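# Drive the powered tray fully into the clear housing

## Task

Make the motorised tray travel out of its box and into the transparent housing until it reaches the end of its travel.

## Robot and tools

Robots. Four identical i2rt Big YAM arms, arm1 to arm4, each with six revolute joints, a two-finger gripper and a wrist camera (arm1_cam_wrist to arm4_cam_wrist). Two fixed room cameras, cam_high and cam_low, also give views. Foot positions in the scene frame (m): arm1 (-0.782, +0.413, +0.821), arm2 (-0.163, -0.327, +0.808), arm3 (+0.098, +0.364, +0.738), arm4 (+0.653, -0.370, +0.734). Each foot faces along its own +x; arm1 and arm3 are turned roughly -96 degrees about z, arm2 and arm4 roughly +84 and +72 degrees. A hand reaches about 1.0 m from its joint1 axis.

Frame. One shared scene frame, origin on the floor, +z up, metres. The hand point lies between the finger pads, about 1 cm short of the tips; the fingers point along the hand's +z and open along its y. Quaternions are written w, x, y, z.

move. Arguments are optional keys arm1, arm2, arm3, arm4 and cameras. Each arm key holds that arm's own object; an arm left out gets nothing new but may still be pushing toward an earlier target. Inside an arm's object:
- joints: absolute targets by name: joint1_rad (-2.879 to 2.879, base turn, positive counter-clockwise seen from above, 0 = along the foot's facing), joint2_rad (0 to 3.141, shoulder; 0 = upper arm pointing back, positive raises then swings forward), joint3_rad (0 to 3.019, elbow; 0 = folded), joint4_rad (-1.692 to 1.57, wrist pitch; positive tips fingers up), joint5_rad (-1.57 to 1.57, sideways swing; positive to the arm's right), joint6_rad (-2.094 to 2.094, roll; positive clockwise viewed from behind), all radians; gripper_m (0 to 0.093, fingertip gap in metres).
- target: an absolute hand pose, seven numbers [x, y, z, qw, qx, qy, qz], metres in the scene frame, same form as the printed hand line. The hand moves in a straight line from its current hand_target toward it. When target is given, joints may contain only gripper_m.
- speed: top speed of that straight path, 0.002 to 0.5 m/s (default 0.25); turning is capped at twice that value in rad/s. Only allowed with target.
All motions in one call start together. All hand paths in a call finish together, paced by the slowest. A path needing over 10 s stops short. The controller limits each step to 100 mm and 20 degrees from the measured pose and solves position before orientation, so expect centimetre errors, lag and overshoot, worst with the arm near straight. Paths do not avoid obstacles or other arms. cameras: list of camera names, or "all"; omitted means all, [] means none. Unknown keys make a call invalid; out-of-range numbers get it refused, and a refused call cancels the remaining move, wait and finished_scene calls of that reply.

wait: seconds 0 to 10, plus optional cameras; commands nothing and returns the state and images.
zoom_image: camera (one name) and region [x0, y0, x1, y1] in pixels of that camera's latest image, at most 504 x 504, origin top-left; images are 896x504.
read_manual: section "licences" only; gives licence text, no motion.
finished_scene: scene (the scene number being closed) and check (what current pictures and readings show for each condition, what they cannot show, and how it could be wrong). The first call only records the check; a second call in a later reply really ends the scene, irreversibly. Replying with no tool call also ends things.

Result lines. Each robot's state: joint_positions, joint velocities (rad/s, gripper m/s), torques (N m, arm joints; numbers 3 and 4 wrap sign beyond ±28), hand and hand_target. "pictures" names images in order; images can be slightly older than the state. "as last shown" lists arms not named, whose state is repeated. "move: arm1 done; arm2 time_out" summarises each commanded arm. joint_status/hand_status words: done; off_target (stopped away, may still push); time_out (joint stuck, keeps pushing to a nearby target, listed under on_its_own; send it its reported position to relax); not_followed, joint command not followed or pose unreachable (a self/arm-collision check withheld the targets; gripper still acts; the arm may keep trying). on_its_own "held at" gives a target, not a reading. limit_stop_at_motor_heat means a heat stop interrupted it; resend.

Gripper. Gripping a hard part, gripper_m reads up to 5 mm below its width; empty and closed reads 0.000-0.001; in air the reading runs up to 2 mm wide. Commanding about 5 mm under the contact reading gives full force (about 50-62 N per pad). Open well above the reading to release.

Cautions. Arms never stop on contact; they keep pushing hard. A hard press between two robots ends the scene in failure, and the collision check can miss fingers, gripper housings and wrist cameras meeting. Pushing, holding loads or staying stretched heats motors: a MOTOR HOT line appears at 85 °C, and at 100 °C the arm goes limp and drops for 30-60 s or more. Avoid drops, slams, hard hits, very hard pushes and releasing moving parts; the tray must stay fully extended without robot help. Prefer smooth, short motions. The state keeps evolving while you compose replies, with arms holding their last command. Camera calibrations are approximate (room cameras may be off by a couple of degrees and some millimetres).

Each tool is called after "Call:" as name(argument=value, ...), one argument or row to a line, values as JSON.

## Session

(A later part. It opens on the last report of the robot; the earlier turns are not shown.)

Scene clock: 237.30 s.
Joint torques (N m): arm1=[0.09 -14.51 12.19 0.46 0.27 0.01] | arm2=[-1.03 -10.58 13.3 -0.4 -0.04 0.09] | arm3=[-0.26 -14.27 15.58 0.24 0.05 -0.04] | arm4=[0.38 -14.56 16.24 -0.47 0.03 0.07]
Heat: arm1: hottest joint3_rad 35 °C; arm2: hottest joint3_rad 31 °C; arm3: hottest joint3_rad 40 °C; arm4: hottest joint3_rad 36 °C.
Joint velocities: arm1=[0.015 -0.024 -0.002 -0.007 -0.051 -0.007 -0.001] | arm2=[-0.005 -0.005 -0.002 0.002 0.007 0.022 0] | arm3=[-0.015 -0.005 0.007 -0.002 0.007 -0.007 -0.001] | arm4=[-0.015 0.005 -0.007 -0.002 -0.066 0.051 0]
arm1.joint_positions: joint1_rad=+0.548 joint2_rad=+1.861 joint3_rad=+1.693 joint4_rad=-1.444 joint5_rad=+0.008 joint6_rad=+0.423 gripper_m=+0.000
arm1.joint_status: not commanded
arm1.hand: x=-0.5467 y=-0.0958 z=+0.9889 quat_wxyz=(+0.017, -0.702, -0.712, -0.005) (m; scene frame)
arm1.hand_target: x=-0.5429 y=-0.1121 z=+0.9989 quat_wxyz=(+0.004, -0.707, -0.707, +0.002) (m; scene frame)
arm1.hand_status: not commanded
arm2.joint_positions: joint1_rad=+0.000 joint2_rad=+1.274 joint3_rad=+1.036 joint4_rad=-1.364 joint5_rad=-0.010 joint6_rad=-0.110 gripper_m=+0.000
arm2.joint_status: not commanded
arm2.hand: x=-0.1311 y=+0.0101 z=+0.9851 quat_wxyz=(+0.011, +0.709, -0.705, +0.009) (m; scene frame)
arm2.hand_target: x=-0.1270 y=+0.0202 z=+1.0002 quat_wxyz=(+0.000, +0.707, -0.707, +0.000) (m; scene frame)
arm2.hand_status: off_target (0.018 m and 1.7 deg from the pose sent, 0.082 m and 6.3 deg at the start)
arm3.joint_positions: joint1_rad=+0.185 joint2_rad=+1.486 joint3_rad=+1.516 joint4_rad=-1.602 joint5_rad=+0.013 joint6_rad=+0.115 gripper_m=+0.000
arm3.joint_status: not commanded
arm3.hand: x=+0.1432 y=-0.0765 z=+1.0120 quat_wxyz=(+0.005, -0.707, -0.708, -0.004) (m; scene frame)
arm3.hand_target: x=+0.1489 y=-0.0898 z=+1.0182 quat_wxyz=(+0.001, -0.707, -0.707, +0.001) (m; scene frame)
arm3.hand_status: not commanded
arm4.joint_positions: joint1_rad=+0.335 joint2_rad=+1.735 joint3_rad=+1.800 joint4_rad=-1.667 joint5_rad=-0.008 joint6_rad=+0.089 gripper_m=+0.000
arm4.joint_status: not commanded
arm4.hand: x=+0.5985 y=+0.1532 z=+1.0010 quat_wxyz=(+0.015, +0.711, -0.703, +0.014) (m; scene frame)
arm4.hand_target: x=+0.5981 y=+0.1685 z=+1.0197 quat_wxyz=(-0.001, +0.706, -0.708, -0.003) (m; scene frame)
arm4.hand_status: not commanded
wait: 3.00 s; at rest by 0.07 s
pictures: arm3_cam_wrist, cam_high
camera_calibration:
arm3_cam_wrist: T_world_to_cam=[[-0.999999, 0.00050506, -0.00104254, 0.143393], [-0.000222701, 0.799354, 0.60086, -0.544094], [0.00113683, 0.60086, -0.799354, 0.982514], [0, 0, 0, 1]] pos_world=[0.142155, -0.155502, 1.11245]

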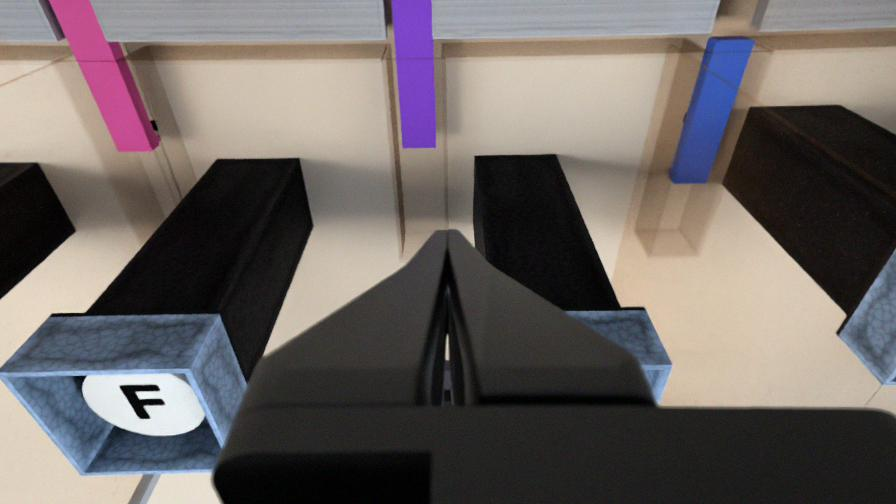

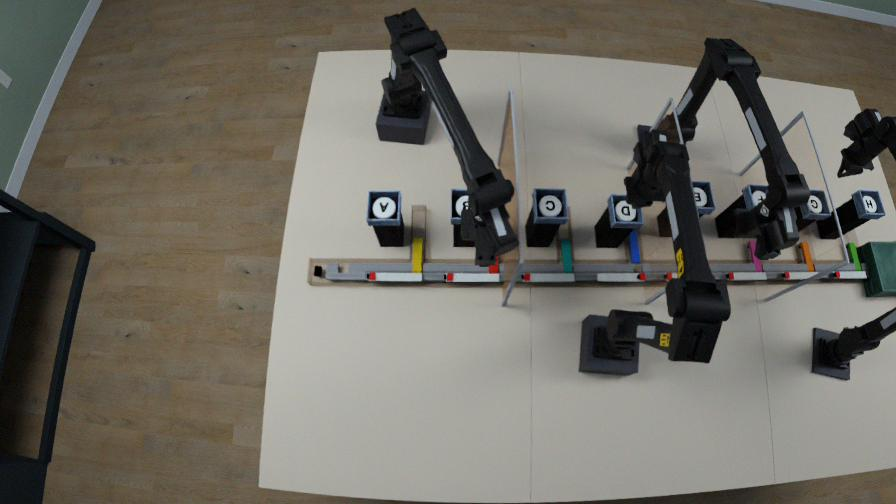

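Call:
wait(
  seconds=3,
  cameras=["arm3_cam_wrist", "cam_high"],
)

Call:
zoom_image(
  camera="arm3_cam_wrist",
  region=[600, 0, 800, 250],
)

Call:
zoom_image(
  camera="cam_high",
  region=[580, 240, 680, 300],
)

Scene clock: 240.67 s.
Joint torques (N m): arm1=[-0.03 -14.33 12.21 0.43 0.27 0.01] | arm2=[-1.03 -10.87 13.37 -0.42 -0.04 0.11] | arm3=[-0.38 -14.27 15.61 0.21 0.05 -0.04] | arm4=[0.38 -14.56 16.25 -0.47 0.03 0.07]
Heat: arm1: hottest joint3_rad 35 °C; arm2: hottest joint3_rad 31 °C; arm3: hottest joint3_rad 40 °C; arm4: hottest joint3_rad 36 °C.
Joint velocities: arm1=[-0.015 -0.015 0.007 0.007 -0.007 0.022 -0.001] | arm2=[0.005 -0.005 -0.012 -0.012 0.037 0.007 0.001] | arm3=[-0.015 -0.015 -0.002 0.007 -0.066 0.007 -0.001] | arm4=[-0.005 -0.005 -0.017 -0.017 -0.066 -0.066 -0.001]
arm1.joint_positions: joint1_rad=+0.548 joint2_rad=+1.861 joint3_rad=+1.693 joint4_rad=-1.444 joint5_rad=+0.008 joint6_rad=+0.423 gripper_m=+0.000
arm1.joint_status: not commanded
arm1.hand: x=-0.5467 y=-0.0958 z=+0.9889 quat_wxyz=(+0.017, -0.702, -0.712, -0.005) (m; scene frame)
arm1.hand_target: x=-0.5429 y=-0.1121 z=+0.9989 quat_wxyz=(+0.004, -0.707, -0.707, +0.002) (m; scene frame)
arm1.hand_status: not commanded
arm2.joint_positions: joint1_rad=+0.000 joint2_rad=+1.274 joint3_rad=+1.036 joint4_rad=-1.364 joint5_rad=-0.010 joint6_rad=-0.110 gripper_m=+0.000
arm2.joint_status: not commanded
arm2.hand: x=-0.1311 y=+0.0101 z=+0.9851 quat_wxyz=(+0.011, +0.709, -0.705, +0.009) (m; scene frame)
arm2.hand_target: x=-0.1270 y=+0.0202 z=+1.0002 quat_wxyz=(+0.000, +0.707, -0.707, +0.000) (m; scene frame)
arm2.hand_status: off_target (0.018 m and 1.7 deg from the pose sent, 0.082 m and 6.3 deg at the start)
arm3.joint_positions: joint1_rad=+0.185 joint2_rad=+1.486 joint3_rad=+1.516 joint4_rad=-1.602 joint5_rad=+0.013 joint6_rad=+0.115 gripper_m=+0.000
arm3.joint_status: not commanded
arm3.hand: x=+0.1432 y=-0.0765 z=+1.0120 quat_wxyz=(+0.005, -0.707, -0.708, -0.004) (m; scene frame)
arm3.hand_target: x=+0.1489 y=-0.0898 z=+1.0182 quat_wxyz=(+0.001, -0.707, -0.707, +0.001) (m; scene frame)
arm3.hand_status: not commanded
arm4.joint_positions: joint1_rad=+0.335 joint2_rad=+1.735 joint3_rad=+1.800 joint4_rad=-1.667 joint5_rad=-0.008 joint6_rad=+0.089 gripper_m=+0.000
arm4.joint_status: not commanded
arm4.hand: x=+0.5985 y=+0.1532 z=+1.0010 quat_wxyz=(+0.015, +0.711, -0.703, +0.014) (m; scene frame)
arm4.hand_target: x=+0.5981 y=+0.1685 z=+1.0197 quat_wxyz=(-0.001, +0.706, -0.708, -0.003) (m; scene frame)
arm4.hand_status: not commanded
wait: 3.00 s; at rest from the start
pictures: arm3_cam_wrist, cam_high
camera_calibration:
arm3_cam_wrist: T_world_to_cam=[[-0.999999, 0.00050506, -0.00104254, 0.143393], [-0.000222701, 0.799354, 0.60086, -0.544094], [0.00113683, 0.60086, -0.799354, 0.982514], [0, 0, 0, 1]] pos_world=[0.142155, -0.155502, 1.11245]

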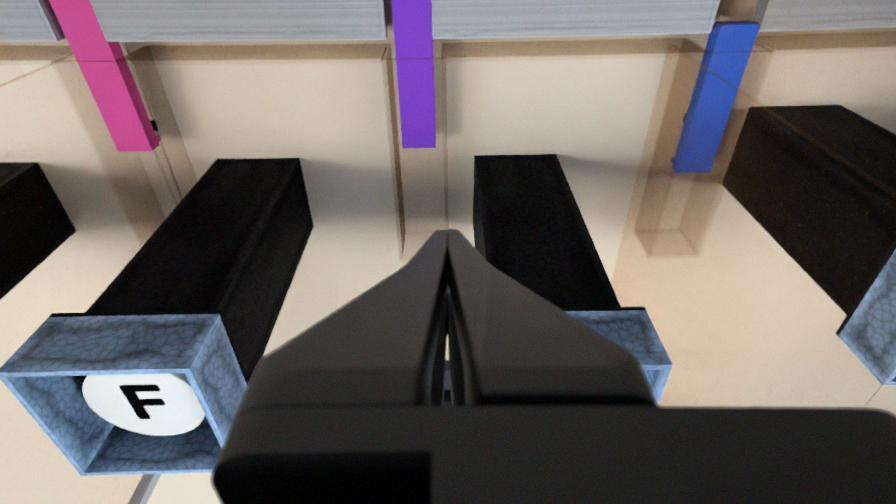

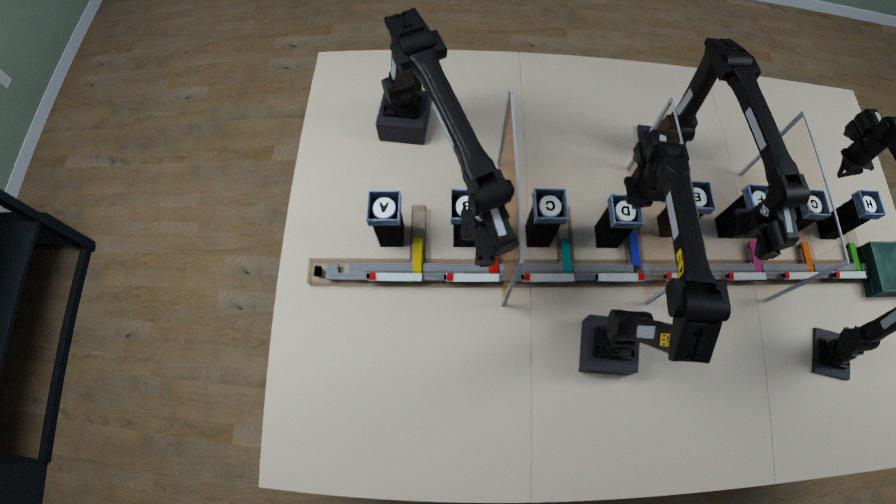

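Scaled by 2.016 from the camera's 896x504 image, which has a finer 1280x720 frame.

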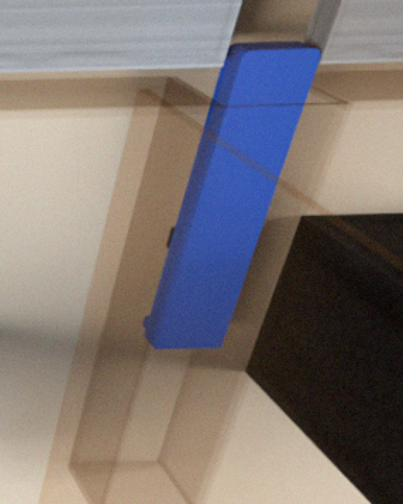

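Scaled by 5.040 from the camera's 896x504 image, which has a finer 1280x720 frame.

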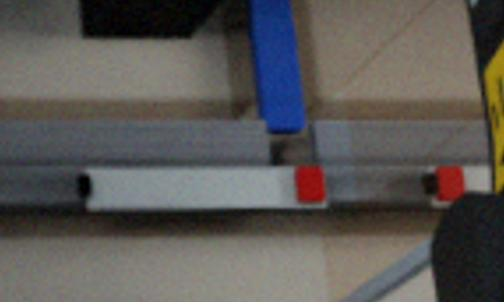

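Call:
wait(
  seconds=3,
  cameras=["arm3_cam_wrist", "cam_high", "cam_low"],
)

Call:
zoom_image(
  camera="cam_high",
  region=[580, 240, 680, 300],
)

Call:
zoom_image(
  camera="cam_low",
  region=[50, 220, 250, 320],
)

Scene clock: 244.00 s.
Joint torques (N m): arm1=[0.09 -14.27 12.16 0.47 0.26 0.02] | arm2=[-1.32 -10.75 13.35 -0.35 -0.02 0.06] | arm3=[-0.38 -14.15 15.65 0.21 0.04 -0.03] | arm4=[0.38 -14.56 16.25 -0.47 0.02 0.08]
Heat: arm1: hottest joint3_rad 35 °C; arm2: hottest joint3_rad 31 °C; arm3: hottest joint3_rad 41 °C; arm4: hottest joint3_rad 36 °C.
Joint velocities: arm1=[0.005 -0.005 0.002 0.002 -0.007 0.037 0] | arm2=[-0.005 -0.015 -0.002 0.002 -0.051 0.007 0] | arm3=[-0.015 -0.005 -0.002 -0.007 -0.022 0.037 0] | arm4=[-0.005 -0.005 -0.012 0.007 -0.037 0.037 0]
arm1.joint_positions: joint1_rad=+0.548 joint2_rad=+1.861 joint3_rad=+1.693 joint4_rad=-1.444 joint5_rad=+0.008 joint6_rad=+0.423 gripper_m=+0.000
arm1.joint_status: not commanded
arm1.hand: x=-0.5467 y=-0.0958 z=+0.9889 quat_wxyz=(+0.017, -0.702, -0.712, -0.005) (m; scene frame)
arm1.hand_target: x=-0.5429 y=-0.1121 z=+0.9989 quat_wxyz=(+0.004, -0.707, -0.707, +0.002) (m; scene frame)
arm1.hand_status: not commanded
arm2.joint_positions: joint1_rad=+0.000 joint2_rad=+1.274 joint3_rad=+1.036 joint4_rad=-1.364 joint5_rad=-0.010 joint6_rad=-0.110 gripper_m=+0.000
arm2.joint_status: not commanded
arm2.hand: x=-0.1311 y=+0.0101 z=+0.9851 quat_wxyz=(+0.011, +0.709, -0.705, +0.009) (m; scene frame)
arm2.hand_target: x=-0.1270 y=+0.0202 z=+1.0002 quat_wxyz=(+0.000, +0.707, -0.707, +0.000) (m; scene frame)
arm2.hand_status: off_target (0.018 m and 1.7 deg from the pose sent, 0.082 m and 6.3 deg at the start)
arm3.joint_positions: joint1_rad=+0.185 joint2_rad=+1.486 joint3_rad=+1.516 joint4_rad=-1.602 joint5_rad=+0.013 joint6_rad=+0.115 gripper_m=+0.000
arm3.joint_status: not commanded
arm3.hand: x=+0.1432 y=-0.0765 z=+1.0120 quat_wxyz=(+0.005, -0.707, -0.708, -0.004) (m; scene frame)
arm3.hand_target: x=+0.1489 y=-0.0898 z=+1.0182 quat_wxyz=(+0.001, -0.707, -0.707, +0.001) (m; scene frame)
arm3.hand_status: not commanded
arm4.joint_positions: joint1_rad=+0.335 joint2_rad=+1.735 joint3_rad=+1.800 joint4_rad=-1.667 joint5_rad=-0.008 joint6_rad=+0.089 gripper_m=+0.000
arm4.joint_status: not commanded
arm4.hand: x=+0.5985 y=+0.1532 z=+1.0010 quat_wxyz=(+0.015, +0.711, -0.703, +0.014) (m; scene frame)
arm4.hand_target: x=+0.5981 y=+0.1685 z=+1.0197 quat_wxyz=(-0.001, +0.706, -0.708, -0.003) (m; scene frame)
arm4.hand_status: not commanded
wait: 3.00 s; at rest from the start
pictures: arm3_cam_wrist, cam_high, cam_low
camera_calibration:
arm3_cam_wrist: T_world_to_cam=[[-0.999999, 0.00050506, -0.00104254, 0.143393], [-0.000222701, 0.799354, 0.60086, -0.544094], [0.00113683, 0.60086, -0.799354, 0.982514], [0, 0, 0, 1]] pos_world=[0.142155, -0.155502, 1.11245]

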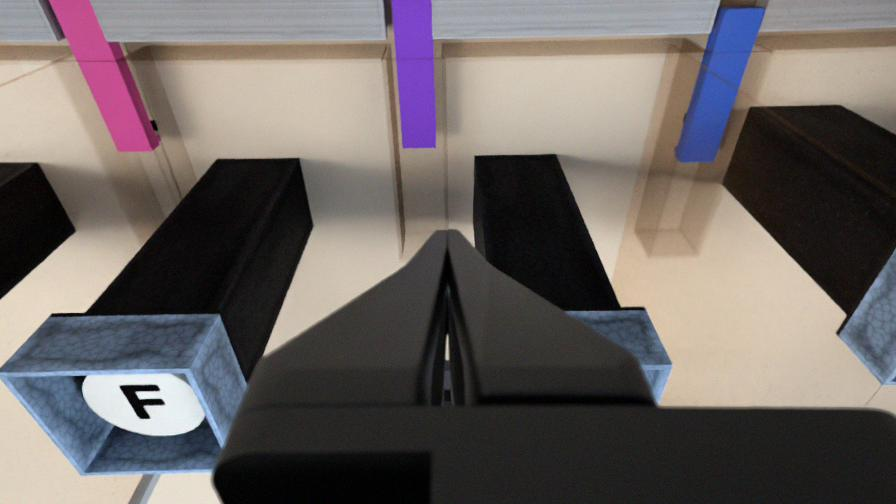

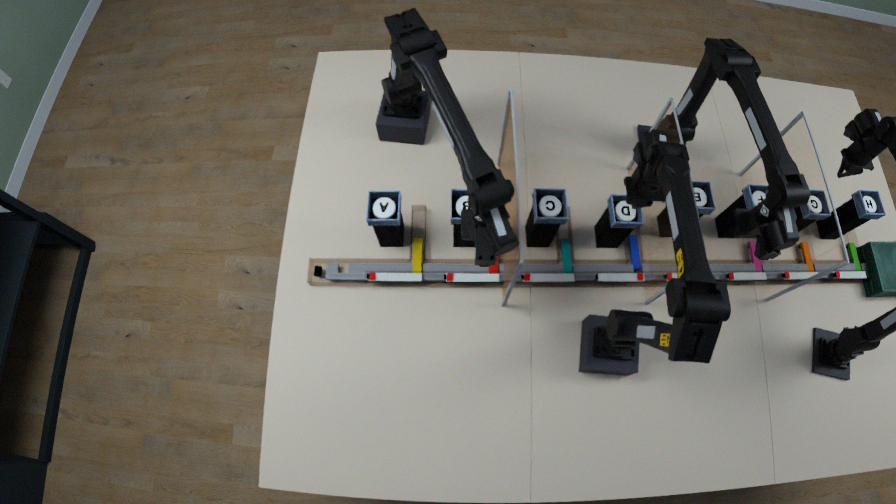

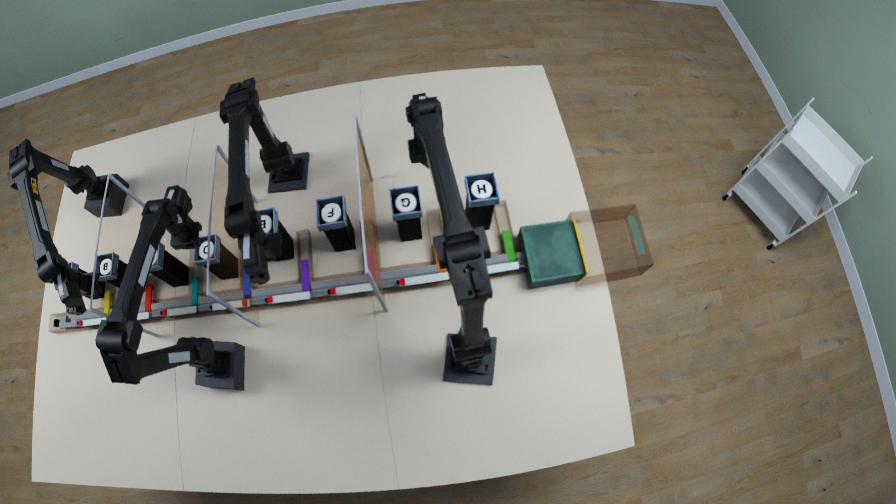

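Scaled by 5.040 from the camera's 896x504 image, which has a finer 1280x720 frame.

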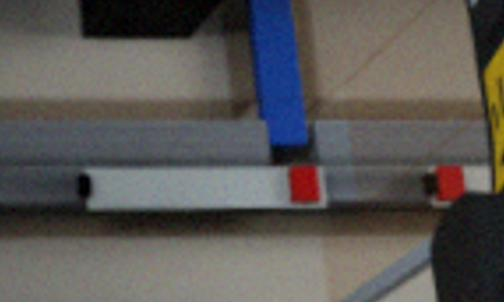

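Scaled by 2.520 from the camera's 896x504 image, which has a finer 1280x720 frame.

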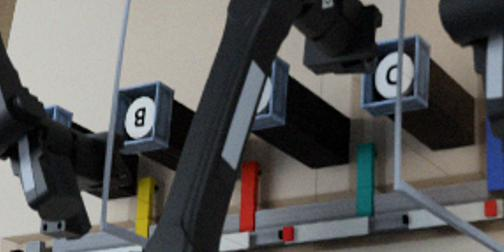

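Call:
wait(
  seconds=2,
  cameras=["arm2_cam_wrist", "cam_high", "arm3_cam_wrist"],
)

Call:
zoom_image(
  camera="cam_high",
  region=[580, 240, 680, 300],
)

Scene clock: 247.77 s.
Joint torques (N m): arm1=[0.21 -14.51 12.19 0.46 0.26 0.01] | arm2=[-1.08 -11.05 13.39 -0.47 -0.03 0.08] | arm3=[-0.32 -14.21 15.65 0.24 0.05 -0.04] | arm4=[0.38 -14.51 16.24 -0.47 0.02 0.08]
Heat: arm1: hottest joint3_rad 35 °C; arm2: hottest joint3_rad 32 °C; arm3: hottest joint3_rad 41 °C; arm4: hottest joint3_rad 36 °C.
Joint velocities: arm1=[-0.015 0.005 -0.002 -0.012 -0.022 0.037 -0.001] | arm2=[0.005 -0.005 0.017 0.012 0.022 0.051 -0.001] | arm3=[0.005 -0.005 -0.012 -0.007 0.037 0.007 0] | arm4=[0.015 0.005 0.002 -0.007 -0.007 -0.007 0]
arm1.joint_positions: joint1_rad=+0.548 joint2_rad=+1.861 joint3_rad=+1.693 joint4_rad=-1.444 joint5_rad=+0.008 joint6_rad=+0.423 gripper_m=+0.000
arm1.joint_status: not commanded
arm1.hand: x=-0.5467 y=-0.0958 z=+0.9889 quat_wxyz=(+0.017, -0.702, -0.712, -0.005) (m; scene frame)
arm1.hand_target: x=-0.5429 y=-0.1121 z=+0.9989 quat_wxyz=(+0.004, -0.707, -0.707, +0.002) (m; scene frame)
arm1.hand_status: not commanded
arm2.joint_positions: joint1_rad=+0.000 joint2_rad=+1.274 joint3_rad=+1.036 joint4_rad=-1.364 joint5_rad=-0.010 joint6_rad=-0.110 gripper_m=+0.000
arm2.joint_status: not commanded
arm2.hand: x=-0.1311 y=+0.0101 z=+0.9851 quat_wxyz=(+0.011, +0.709, -0.705, +0.009) (m; scene frame)
arm2.hand_target: x=-0.1270 y=+0.0202 z=+1.0002 quat_wxyz=(+0.000, +0.707, -0.707, +0.000) (m; scene frame)
arm2.hand_status: off_target (0.018 m and 1.7 deg from the pose sent, 0.082 m and 6.3 deg at the start)
arm3.joint_positions: joint1_rad=+0.185 joint2_rad=+1.486 joint3_rad=+1.516 joint4_rad=-1.602 joint5_rad=+0.013 joint6_rad=+0.115 gripper_m=+0.000
arm3.joint_status: not commanded
arm3.hand: x=+0.1432 y=-0.0765 z=+1.0120 quat_wxyz=(+0.005, -0.707, -0.708, -0.004) (m; scene frame)
arm3.hand_target: x=+0.1489 y=-0.0898 z=+1.0182 quat_wxyz=(+0.001, -0.707, -0.707, +0.001) (m; scene frame)
arm3.hand_status: not commanded
arm4.joint_positions: joint1_rad=+0.335 joint2_rad=+1.735 joint3_rad=+1.800 joint4_rad=-1.667 joint5_rad=-0.008 joint6_rad=+0.089 gripper_m=+0.000
arm4.joint_status: not commanded
arm4.hand: x=+0.5985 y=+0.1532 z=+1.0010 quat_wxyz=(+0.015, +0.711, -0.703, +0.014) (m; scene frame)
arm4.hand_target: x=+0.5981 y=+0.1685 z=+1.0197 quat_wxyz=(-0.001, +0.706, -0.708, -0.003) (m; scene frame)
arm4.hand_status: not commanded
wait: 2.00 s; at rest from the start
pictures: arm2_cam_wrist, arm3_cam_wrist, cam_high
camera_calibration:
arm2_cam_wrist: T_world_to_cam=[[0.999861, 0.0142751, 0.008645, 0.120504], [0.00594719, -0.788782, 0.614645, -0.592614], [0.0155932, -0.614508, -0.788757, 0.912918], [0, 0, 0, 1]] pos_world=[-0.131198, 0.0918319, 1.08328]
arm3_cam_wrist: T_world_to_cam=[[-0.999999, 0.00050506, -0.00104254, 0.143393], [-0.000222701, 0.799354, 0.60086, -0.544094], [0.00113683, 0.60086, -0.799354, 0.982514], [0, 0, 0, 1]] pos_world=[0.142155, -0.155502, 1.11245]

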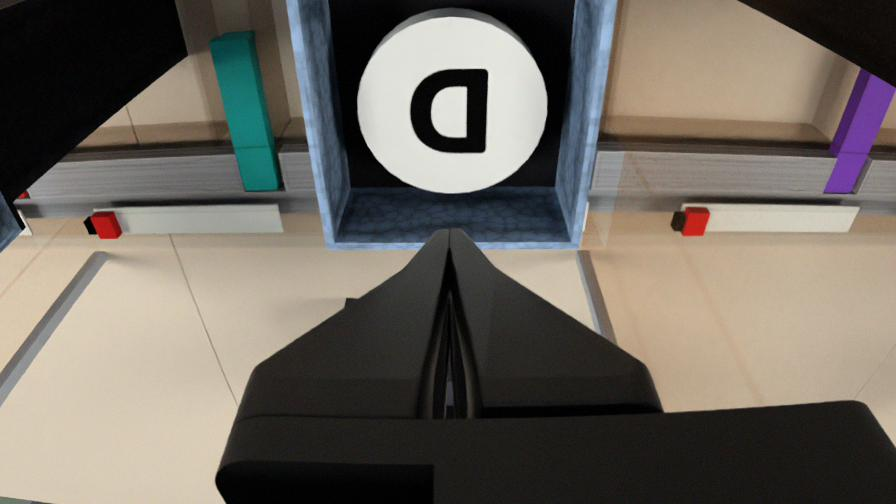

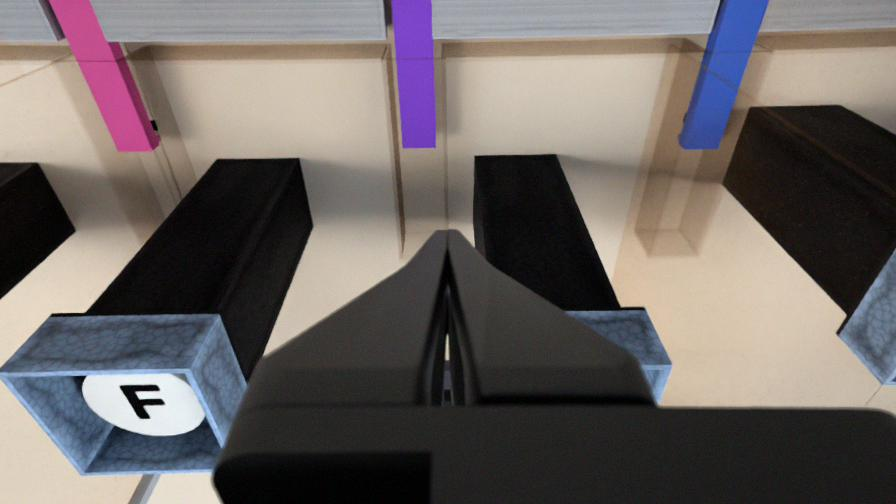

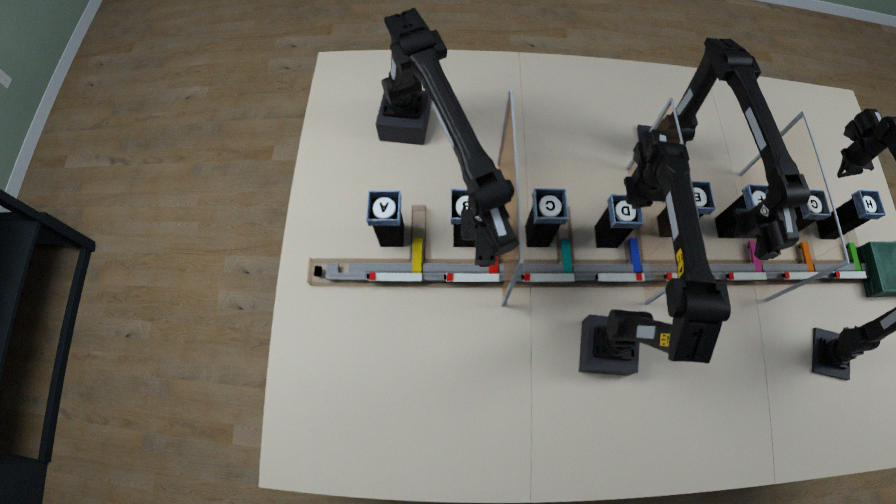

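Scaled by 5.040 from the camera's 896x504 image, which has a finer 1280x720 frame.

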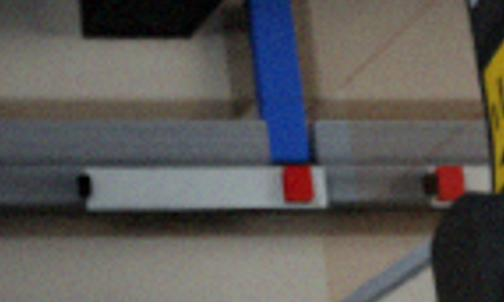

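Call:
move(
  arm1={"target": [-0.574, 0.010, 1.010, 0, 0.7071, 0.7071, 0], "speed": 0.2},
  arm2={"target": [-0.350, 0.028, 1.012, 0, 0.7071, -0.7071, 0], "speed": 0.2},
  arm3={"target": [0.084, 0.062, 1.012, 0, 0.7071, 0.7071, 0], "speed": 0.2},
  arm4={"target": [0.524, 0.090, 1.015, 0, 0.7071, -0.7071, 0], "speed": 0.2},
  cameras=["arm1_cam_wrist", "arm2_cam_wrist", "arm3_cam_wrist", "arm4_cam_wrist"],
)

Scene clock: 251.07 s.
Joint torques (N m): arm1=[1.03 -12.28 7.88 1.21 0.02 0.01] | arm2=[0.15 -10.11 13.94 -0.32 0.17 0.21] | arm3=[-2.55 -9.93 11 0.1 -0.19 -0.24] | arm4=[0.85 -16.79 9.28 0.29 0.05 0.06]
Heat: arm1: hottest joint3_rad 35 °C; arm2: hottest joint3_rad 32 °C; arm3: hottest joint3_rad 40 °C; arm4: hottest joint3_rad 36 °C.
move: arm1 done; arm2 off_target; arm3 done; arm4 off_target
Joint velocities: arm1=[-0.015 -0.005 -0.012 -0.002 -0.037 -0.007 0] | arm2=[0.015 0.005 -0.017 0.007 -0.066 -0.037 0] | arm3=[-0.005 0.005 -0.002 0.002 -0.081 -0.022 -0.001] | arm4=[-0.005 0.005 -0.002 -0.007 -0.007 -0.095 0]
arm1.joint_positions: joint1_rad=+0.587 joint2_rad=+1.566 joint3_rad=+1.351 joint4_rad=-1.381 joint5_rad=+0.008 joint6_rad=+0.473 gripper_m=+0.000
arm1.joint_status: not commanded
arm1.hand: x=-0.5760 y=+0.0084 z=+1.0066 quat_wxyz=(+0.009, -0.706, -0.708, -0.001) (m; scene frame)
arm1.hand_target: x=-0.5731 y=+0.0104 z=+1.0103 quat_wxyz=(+0.001, -0.707, -0.707, +0.000) (m; scene frame)
arm1.hand_status: done (0.004 m and 1.0 deg from the pose sent, 0.111 m and 2.2 deg at the start)
arm2.joint_positions: joint1_rad=+0.569 joint2_rad=+1.374 joint3_rad=+1.188 joint4_rad=-1.386 joint5_rad=-0.005 joint6_rad=+0.466 gripper_m=+0.000
arm2.joint_status: not commanded
arm2.hand: x=-0.3401 y=+0.0203 z=+1.0055 quat_wxyz=(-0.002, +0.707, -0.707, +0.002) (m; scene frame)
arm2.hand_target: x=-0.3491 y=+0.0309 z=+1.0112 quat_wxyz=(-0.004, +0.707, -0.707, +0.001) (m; scene frame)
arm2.hand_status: off_target (0.014 m and 0.3 deg from the pose sent, 0.221 m and 1.7 deg at the start)
arm3.joint_positions: joint1_rad=+0.055 joint2_rad=+1.114 joint3_rad=+1.178 joint4_rad=-1.612 joint5_rad=+0.010 joint6_rad=-0.016 gripper_m=+0.000
arm3.joint_status: not commanded
arm3.hand: x=+0.0884 y=+0.0576 z=+1.0133 quat_wxyz=(-0.003, -0.707, -0.708, +0.003) (m; scene frame)
arm3.hand_target: x=+0.0851 y=+0.0621 z=+1.0127 quat_wxyz=(-0.001, -0.707, -0.707, -0.001) (m; scene frame)
arm3.hand_status: done (0.006 m and 0.5 deg from the pose sent, 0.151 m and 0.8 deg at the start)
arm4.joint_positions: joint1_rad=+0.503 joint2_rad=+1.608 joint3_rad=+1.642 joint4_rad=-1.630 joint5_rad=-0.005 joint6_rad=+0.261 gripper_m=+0.000
arm4.joint_status: not commanded
arm4.hand: x=+0.5241 y=+0.0935 z=+1.0032 quat_wxyz=(+0.011, +0.710, -0.704, +0.014) (m; scene frame)
arm4.hand_target: x=+0.5236 y=+0.0899 z=+1.0154 quat_wxyz=(+0.000, +0.707, -0.707, -0.002) (m; scene frame)
arm4.hand_status: off_target (0.012 m and 2.0 deg from the pose sent, 0.099 m and 2.4 deg at the start)
pictures: arm1_cam_wrist, arm2_cam_wrist, arm3_cam_wrist, arm4_cam_wrist
camera_calibration:
arm1_cam_wrist: T_world_to_cam=[[-0.999967, -0.00522558, -0.00619144, -0.56913], [-0.00793676, 0.785321, 0.619038, -0.632793], [0.00162744, 0.619067, -0.785337, 0.907194], [0, 0, 0, 1]] pos_world=[-0.57561, -0.067642, 1.10065]
arm2_cam_wrist: T_world_to_cam=[[0.999809, 0.00738604, 0.0181139, 0.31981], [-0.00478565, -0.805489, 0.592591, -0.577038], [0.0189674, -0.592564, -0.8053, 0.955863], [0, 0, 0, 1]] pos_world=[-0.34064, 0.09925, 1.10591]
arm3_cam_wrist: T_world_to_cam=[[-0.999993, -0.0000607632, -0.00380643, 0.0913952], [-0.0022679, 0.81259, 0.582831, -0.634352], [0.00305766, 0.582835, -0.812585, 0.917326], [0, 0, 0, 1]] pos_world=[0.0871511, -0.0191764, 1.11547]
arm4_cam_wrist: T_world_to_cam=[[0.999822, 0.0113613, 0.0150541, -0.541674], [-0.000393643, -0.785454, 0.61892, -0.542815], [0.018856, -0.618816, -0.78531, 0.96034], [0, 0, 0, 1]] pos_world=[0.523255, 0.174072, 1.09828]

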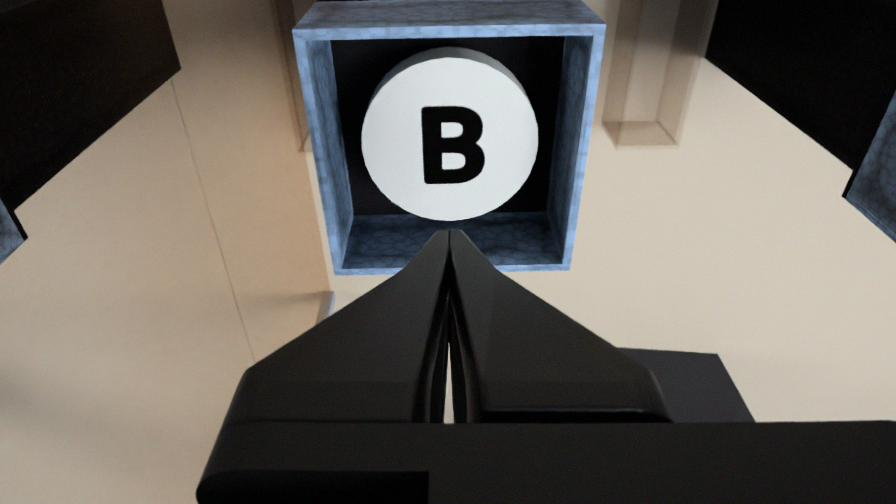

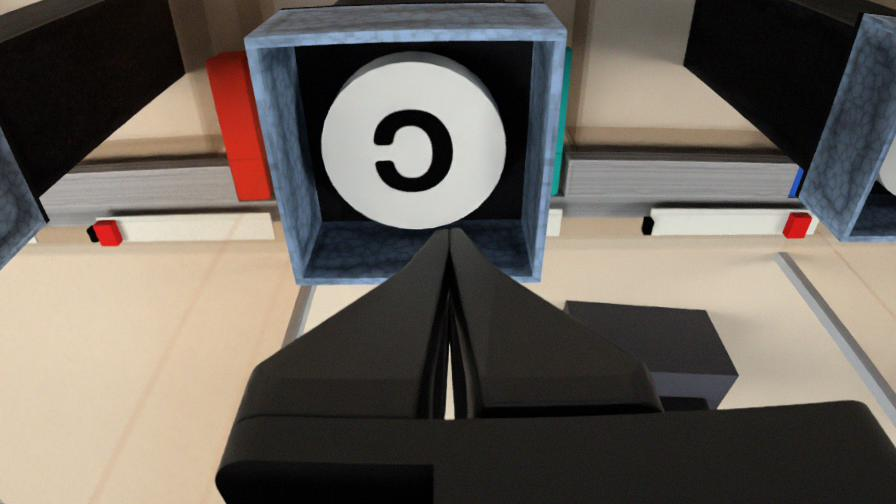

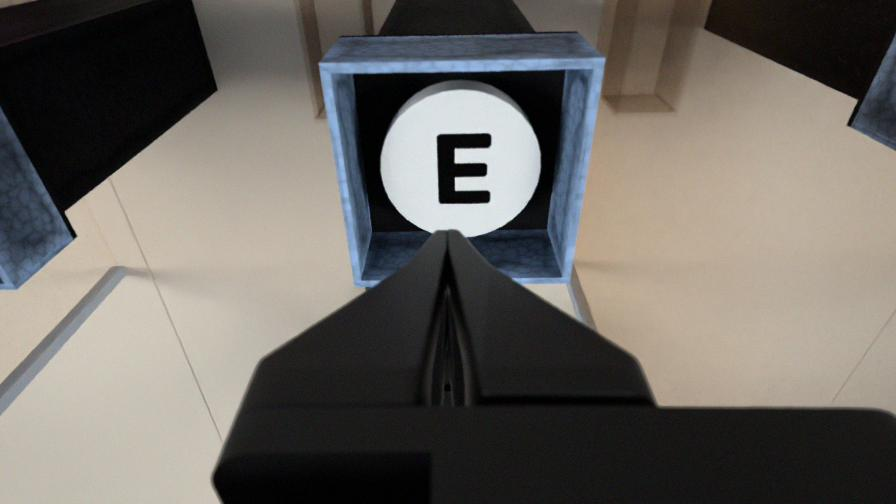

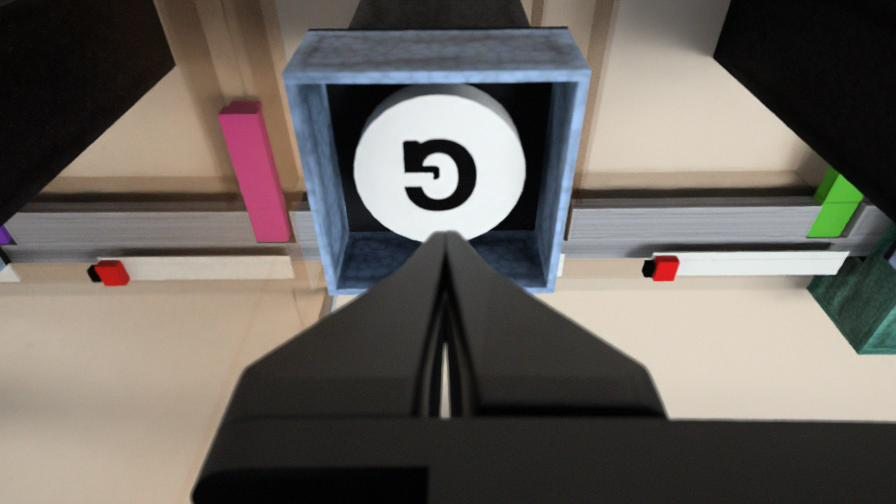

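Call:
move(
  arm1={"target": [-0.573, 0.017, 0.945, 0, 0.7071, 0.7071, 0], "speed": 0.12},
  arm2={"target": [-0.355, 0.026, 0.945, 0, 0.7071, -0.7071, 0], "speed": 0.12},
  arm3={"target": [0.080, 0.072, 0.945, 0, 0.7071, 0.7071, 0], "speed": 0.12},
  arm4={"target": [0.524, 0.080, 0.950, 0, 0.7071, -0.7071, 0], "speed": 0.12},
  cameras=["arm1_cam_wrist", "arm2_cam_wrist", "arm3_cam_wrist", "arm4_cam_wrist"],
)

Scene clock: 253.50 s.
Joint torques (N m): arm1=[1.14 -9.93 7.77 1.25 0 0.01] | arm2=[0.44 -10.81 9.73 0.76 -0.18 0.21] | arm3=[-2.49 -9.05 10.09 1.16 -0.1 -0.2] | arm4=[1.03 -15.21 9.05 0.24 0.05 0.08]
Heat: arm1: hottest joint3_rad 35 °C; arm2: hottest joint3_rad 32 °C; arm3: hottest joint3_rad 40 °C; arm4: hottest joint3_rad 36 °C.
move: arm1 done; arm2 off_target; arm3 done; arm4 done
Joint velocities: arm1=[-0.024 -0.015 0.002 0.017 0.066 0.066 -0.001] | arm2=[-0.024 0.015 0.012 -0.022 0.037 0.037 -0.001] | arm3=[-0.005 0.005 -0.007 0.012 0.022 0.022 0] | arm4=[-0.005 0.015 0.002 0.002 -0.007 -0.022 -0.001]
arm1.joint_positions: joint1_rad=+0.592 joint2_rad=+1.566 joint3_rad=+1.205 joint4_rad=-1.208 joint5_rad=+0.008 joint6_rad=+0.479 gripper_m=+0.000
arm1.joint_status: not commanded
arm1.hand: x=-0.5777 y=+0.0175 z=+0.9529 quat_wxyz=(-0.004, -0.706, -0.708, +0.003) (m; scene frame)
arm1.hand_target: x=-0.5736 y=+0.0180 z=+0.9453 quat_wxyz=(+0.000, -0.707, -0.707, +0.000) (m; scene frame)
arm1.hand_status: done (0.009 m and 0.5 deg from the pose sent, 0.062 m and 1.0 deg at the start)
arm2.joint_positions: joint1_rad=+0.579 joint2_rad=+1.418 joint3_rad=+1.097 joint4_rad=-1.233 joint5_rad=-0.005 joint6_rad=+0.482 gripper_m=+0.000
arm2.joint_status: not commanded
arm2.hand: x=-0.3471 y=+0.0261 z=+0.9557 quat_wxyz=(-0.004, +0.705, -0.709, -0.007) (m; scene frame)
arm2.hand_target: x=-0.3545 y=+0.0254 z=+0.9451 quat_wxyz=(+0.000, +0.707, -0.707, +0.000) (m; scene frame)
arm2.hand_status: off_target (0.013 m and 1.0 deg from the pose sent, 0.063 m and 0.3 deg at the start)
arm3.joint_positions: joint1_rad=+0.037 joint2_rad=+1.085 joint3_rad=+0.994 joint4_rad=-1.467 joint5_rad=+0.010 joint6_rad=-0.034 gripper_m=+0.000
arm3.joint_status: not commanded
arm3.hand: x=+0.0841 y=+0.0726 z=+0.9508 quat_wxyz=(+0.000, -0.706, -0.708, +0.000) (m; scene frame)
arm3.hand_target: x=+0.0803 y=+0.0732 z=+0.9453 quat_wxyz=(+0.000, -0.707, -0.707, +0.000) (m; scene frame)
arm3.hand_status: done (0.007 m and 0.1 deg from the pose sent, 0.070 m and 0.5 deg at the start)
arm4.joint_positions: joint1_rad=+0.506 joint2_rad=+1.580 joint3_rad=+1.451 joint4_rad=-1.459 joint5_rad=-0.004 joint6_rad=+0.266 gripper_m=+0.000
arm4.joint_status: not commanded
arm4.hand: x=+0.5263 y=+0.0819 z=+0.9431 quat_wxyz=(+0.008, +0.709, -0.705, +0.011) (m; scene frame)
arm4.hand_target: x=+0.5241 y=+0.0798 z=+0.9501 quat_wxyz=(+0.000, +0.707, -0.707, +0.000) (m; scene frame)
arm4.hand_status: done (0.008 m and 1.5 deg from the pose sent, 0.055 m and 2.0 deg at the start)
pictures: arm1_cam_wrist, arm2_cam_wrist, arm3_cam_wrist, arm4_cam_wrist
camera_calibration:
arm1_cam_wrist: T_world_to_cam=[[-0.999826, -0.00425237, -0.018177, -0.559678], [-0.0143151, 0.799619, 0.600337, -0.592778], [0.0119818, 0.600493, -0.79954, 0.879192], [0, 0, 0, 1]] pos_world=[-0.5786, -0.0563312, 1.04864]
arm2_cam_wrist: T_world_to_cam=[[0.999954, 0.000842844, 0.00959894, 0.336021], [-0.00487283, -0.815173, 0.579197, -0.529844], [0.00831297, -0.579216, -0.815131, 0.924661], [0, 0, 0, 1]] pos_world=[-0.346274, 0.103381, 1.05738]
arm3_cam_wrist: T_world_to_cam=[[-0.999993, -0.000512532, -0.00372884, 0.0868135], [-0.00261827, 0.806435, 0.591317, -0.617708], [0.002704, 0.591323, -0.806431, 0.851361], [0, 0, 0, 1]] pos_world=[0.0828935, -0.0052437, 1.05215]
arm4_cam_wrist: T_world_to_cam=[[0.999854, 0.00900247, 0.0144938, -0.542168], [-0.00175543, -0.790689, 0.612216, -0.507297], [0.0169715, -0.612152, -0.790558, 0.911336], [0, 0, 0, 1]] pos_world=[0.525732, 0.161643, 1.0389]

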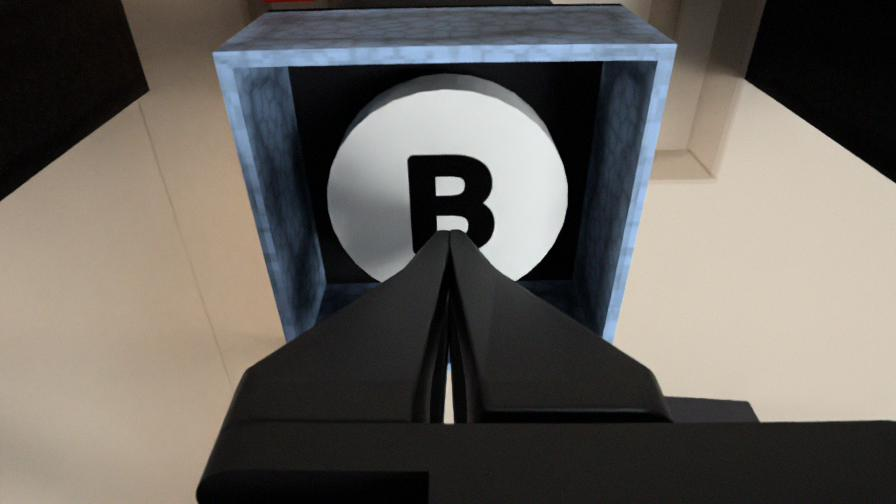

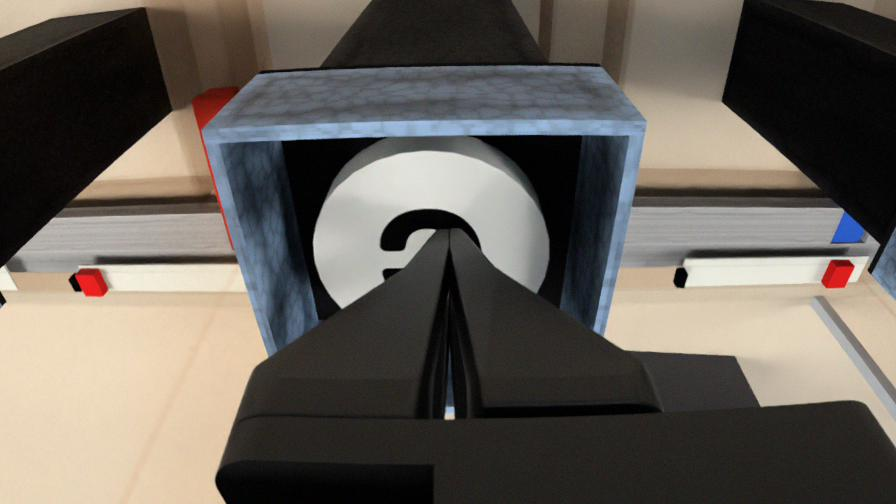

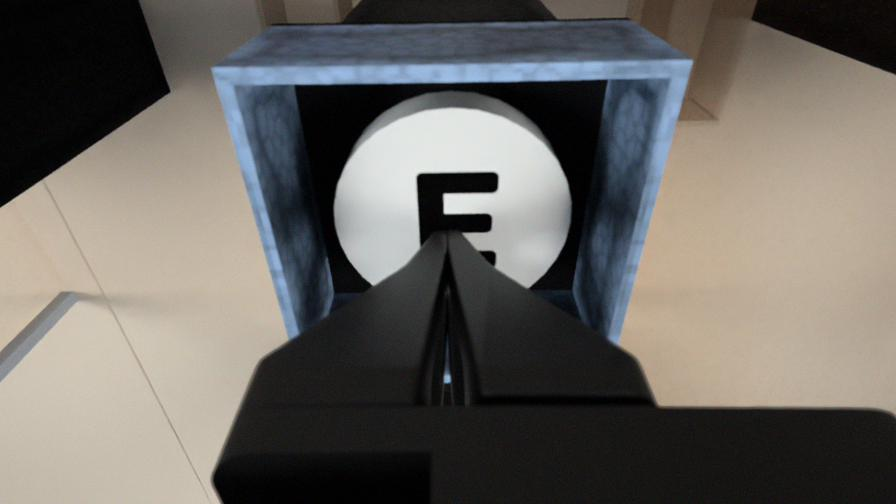

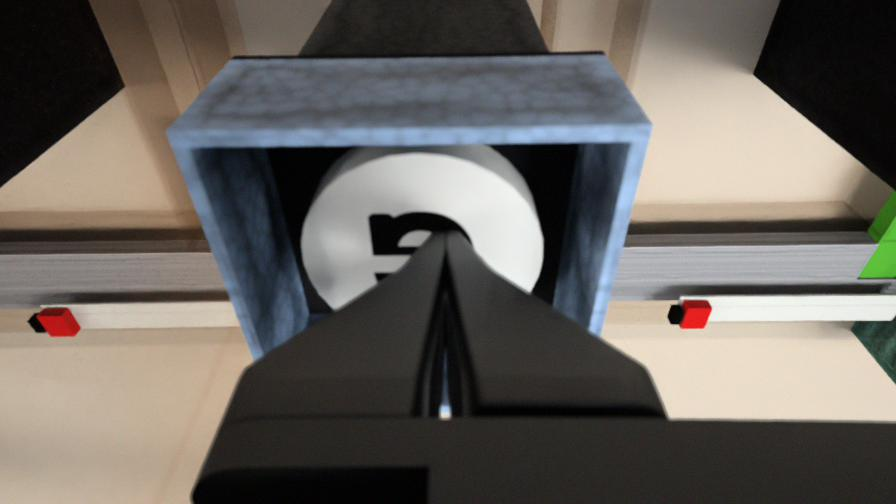

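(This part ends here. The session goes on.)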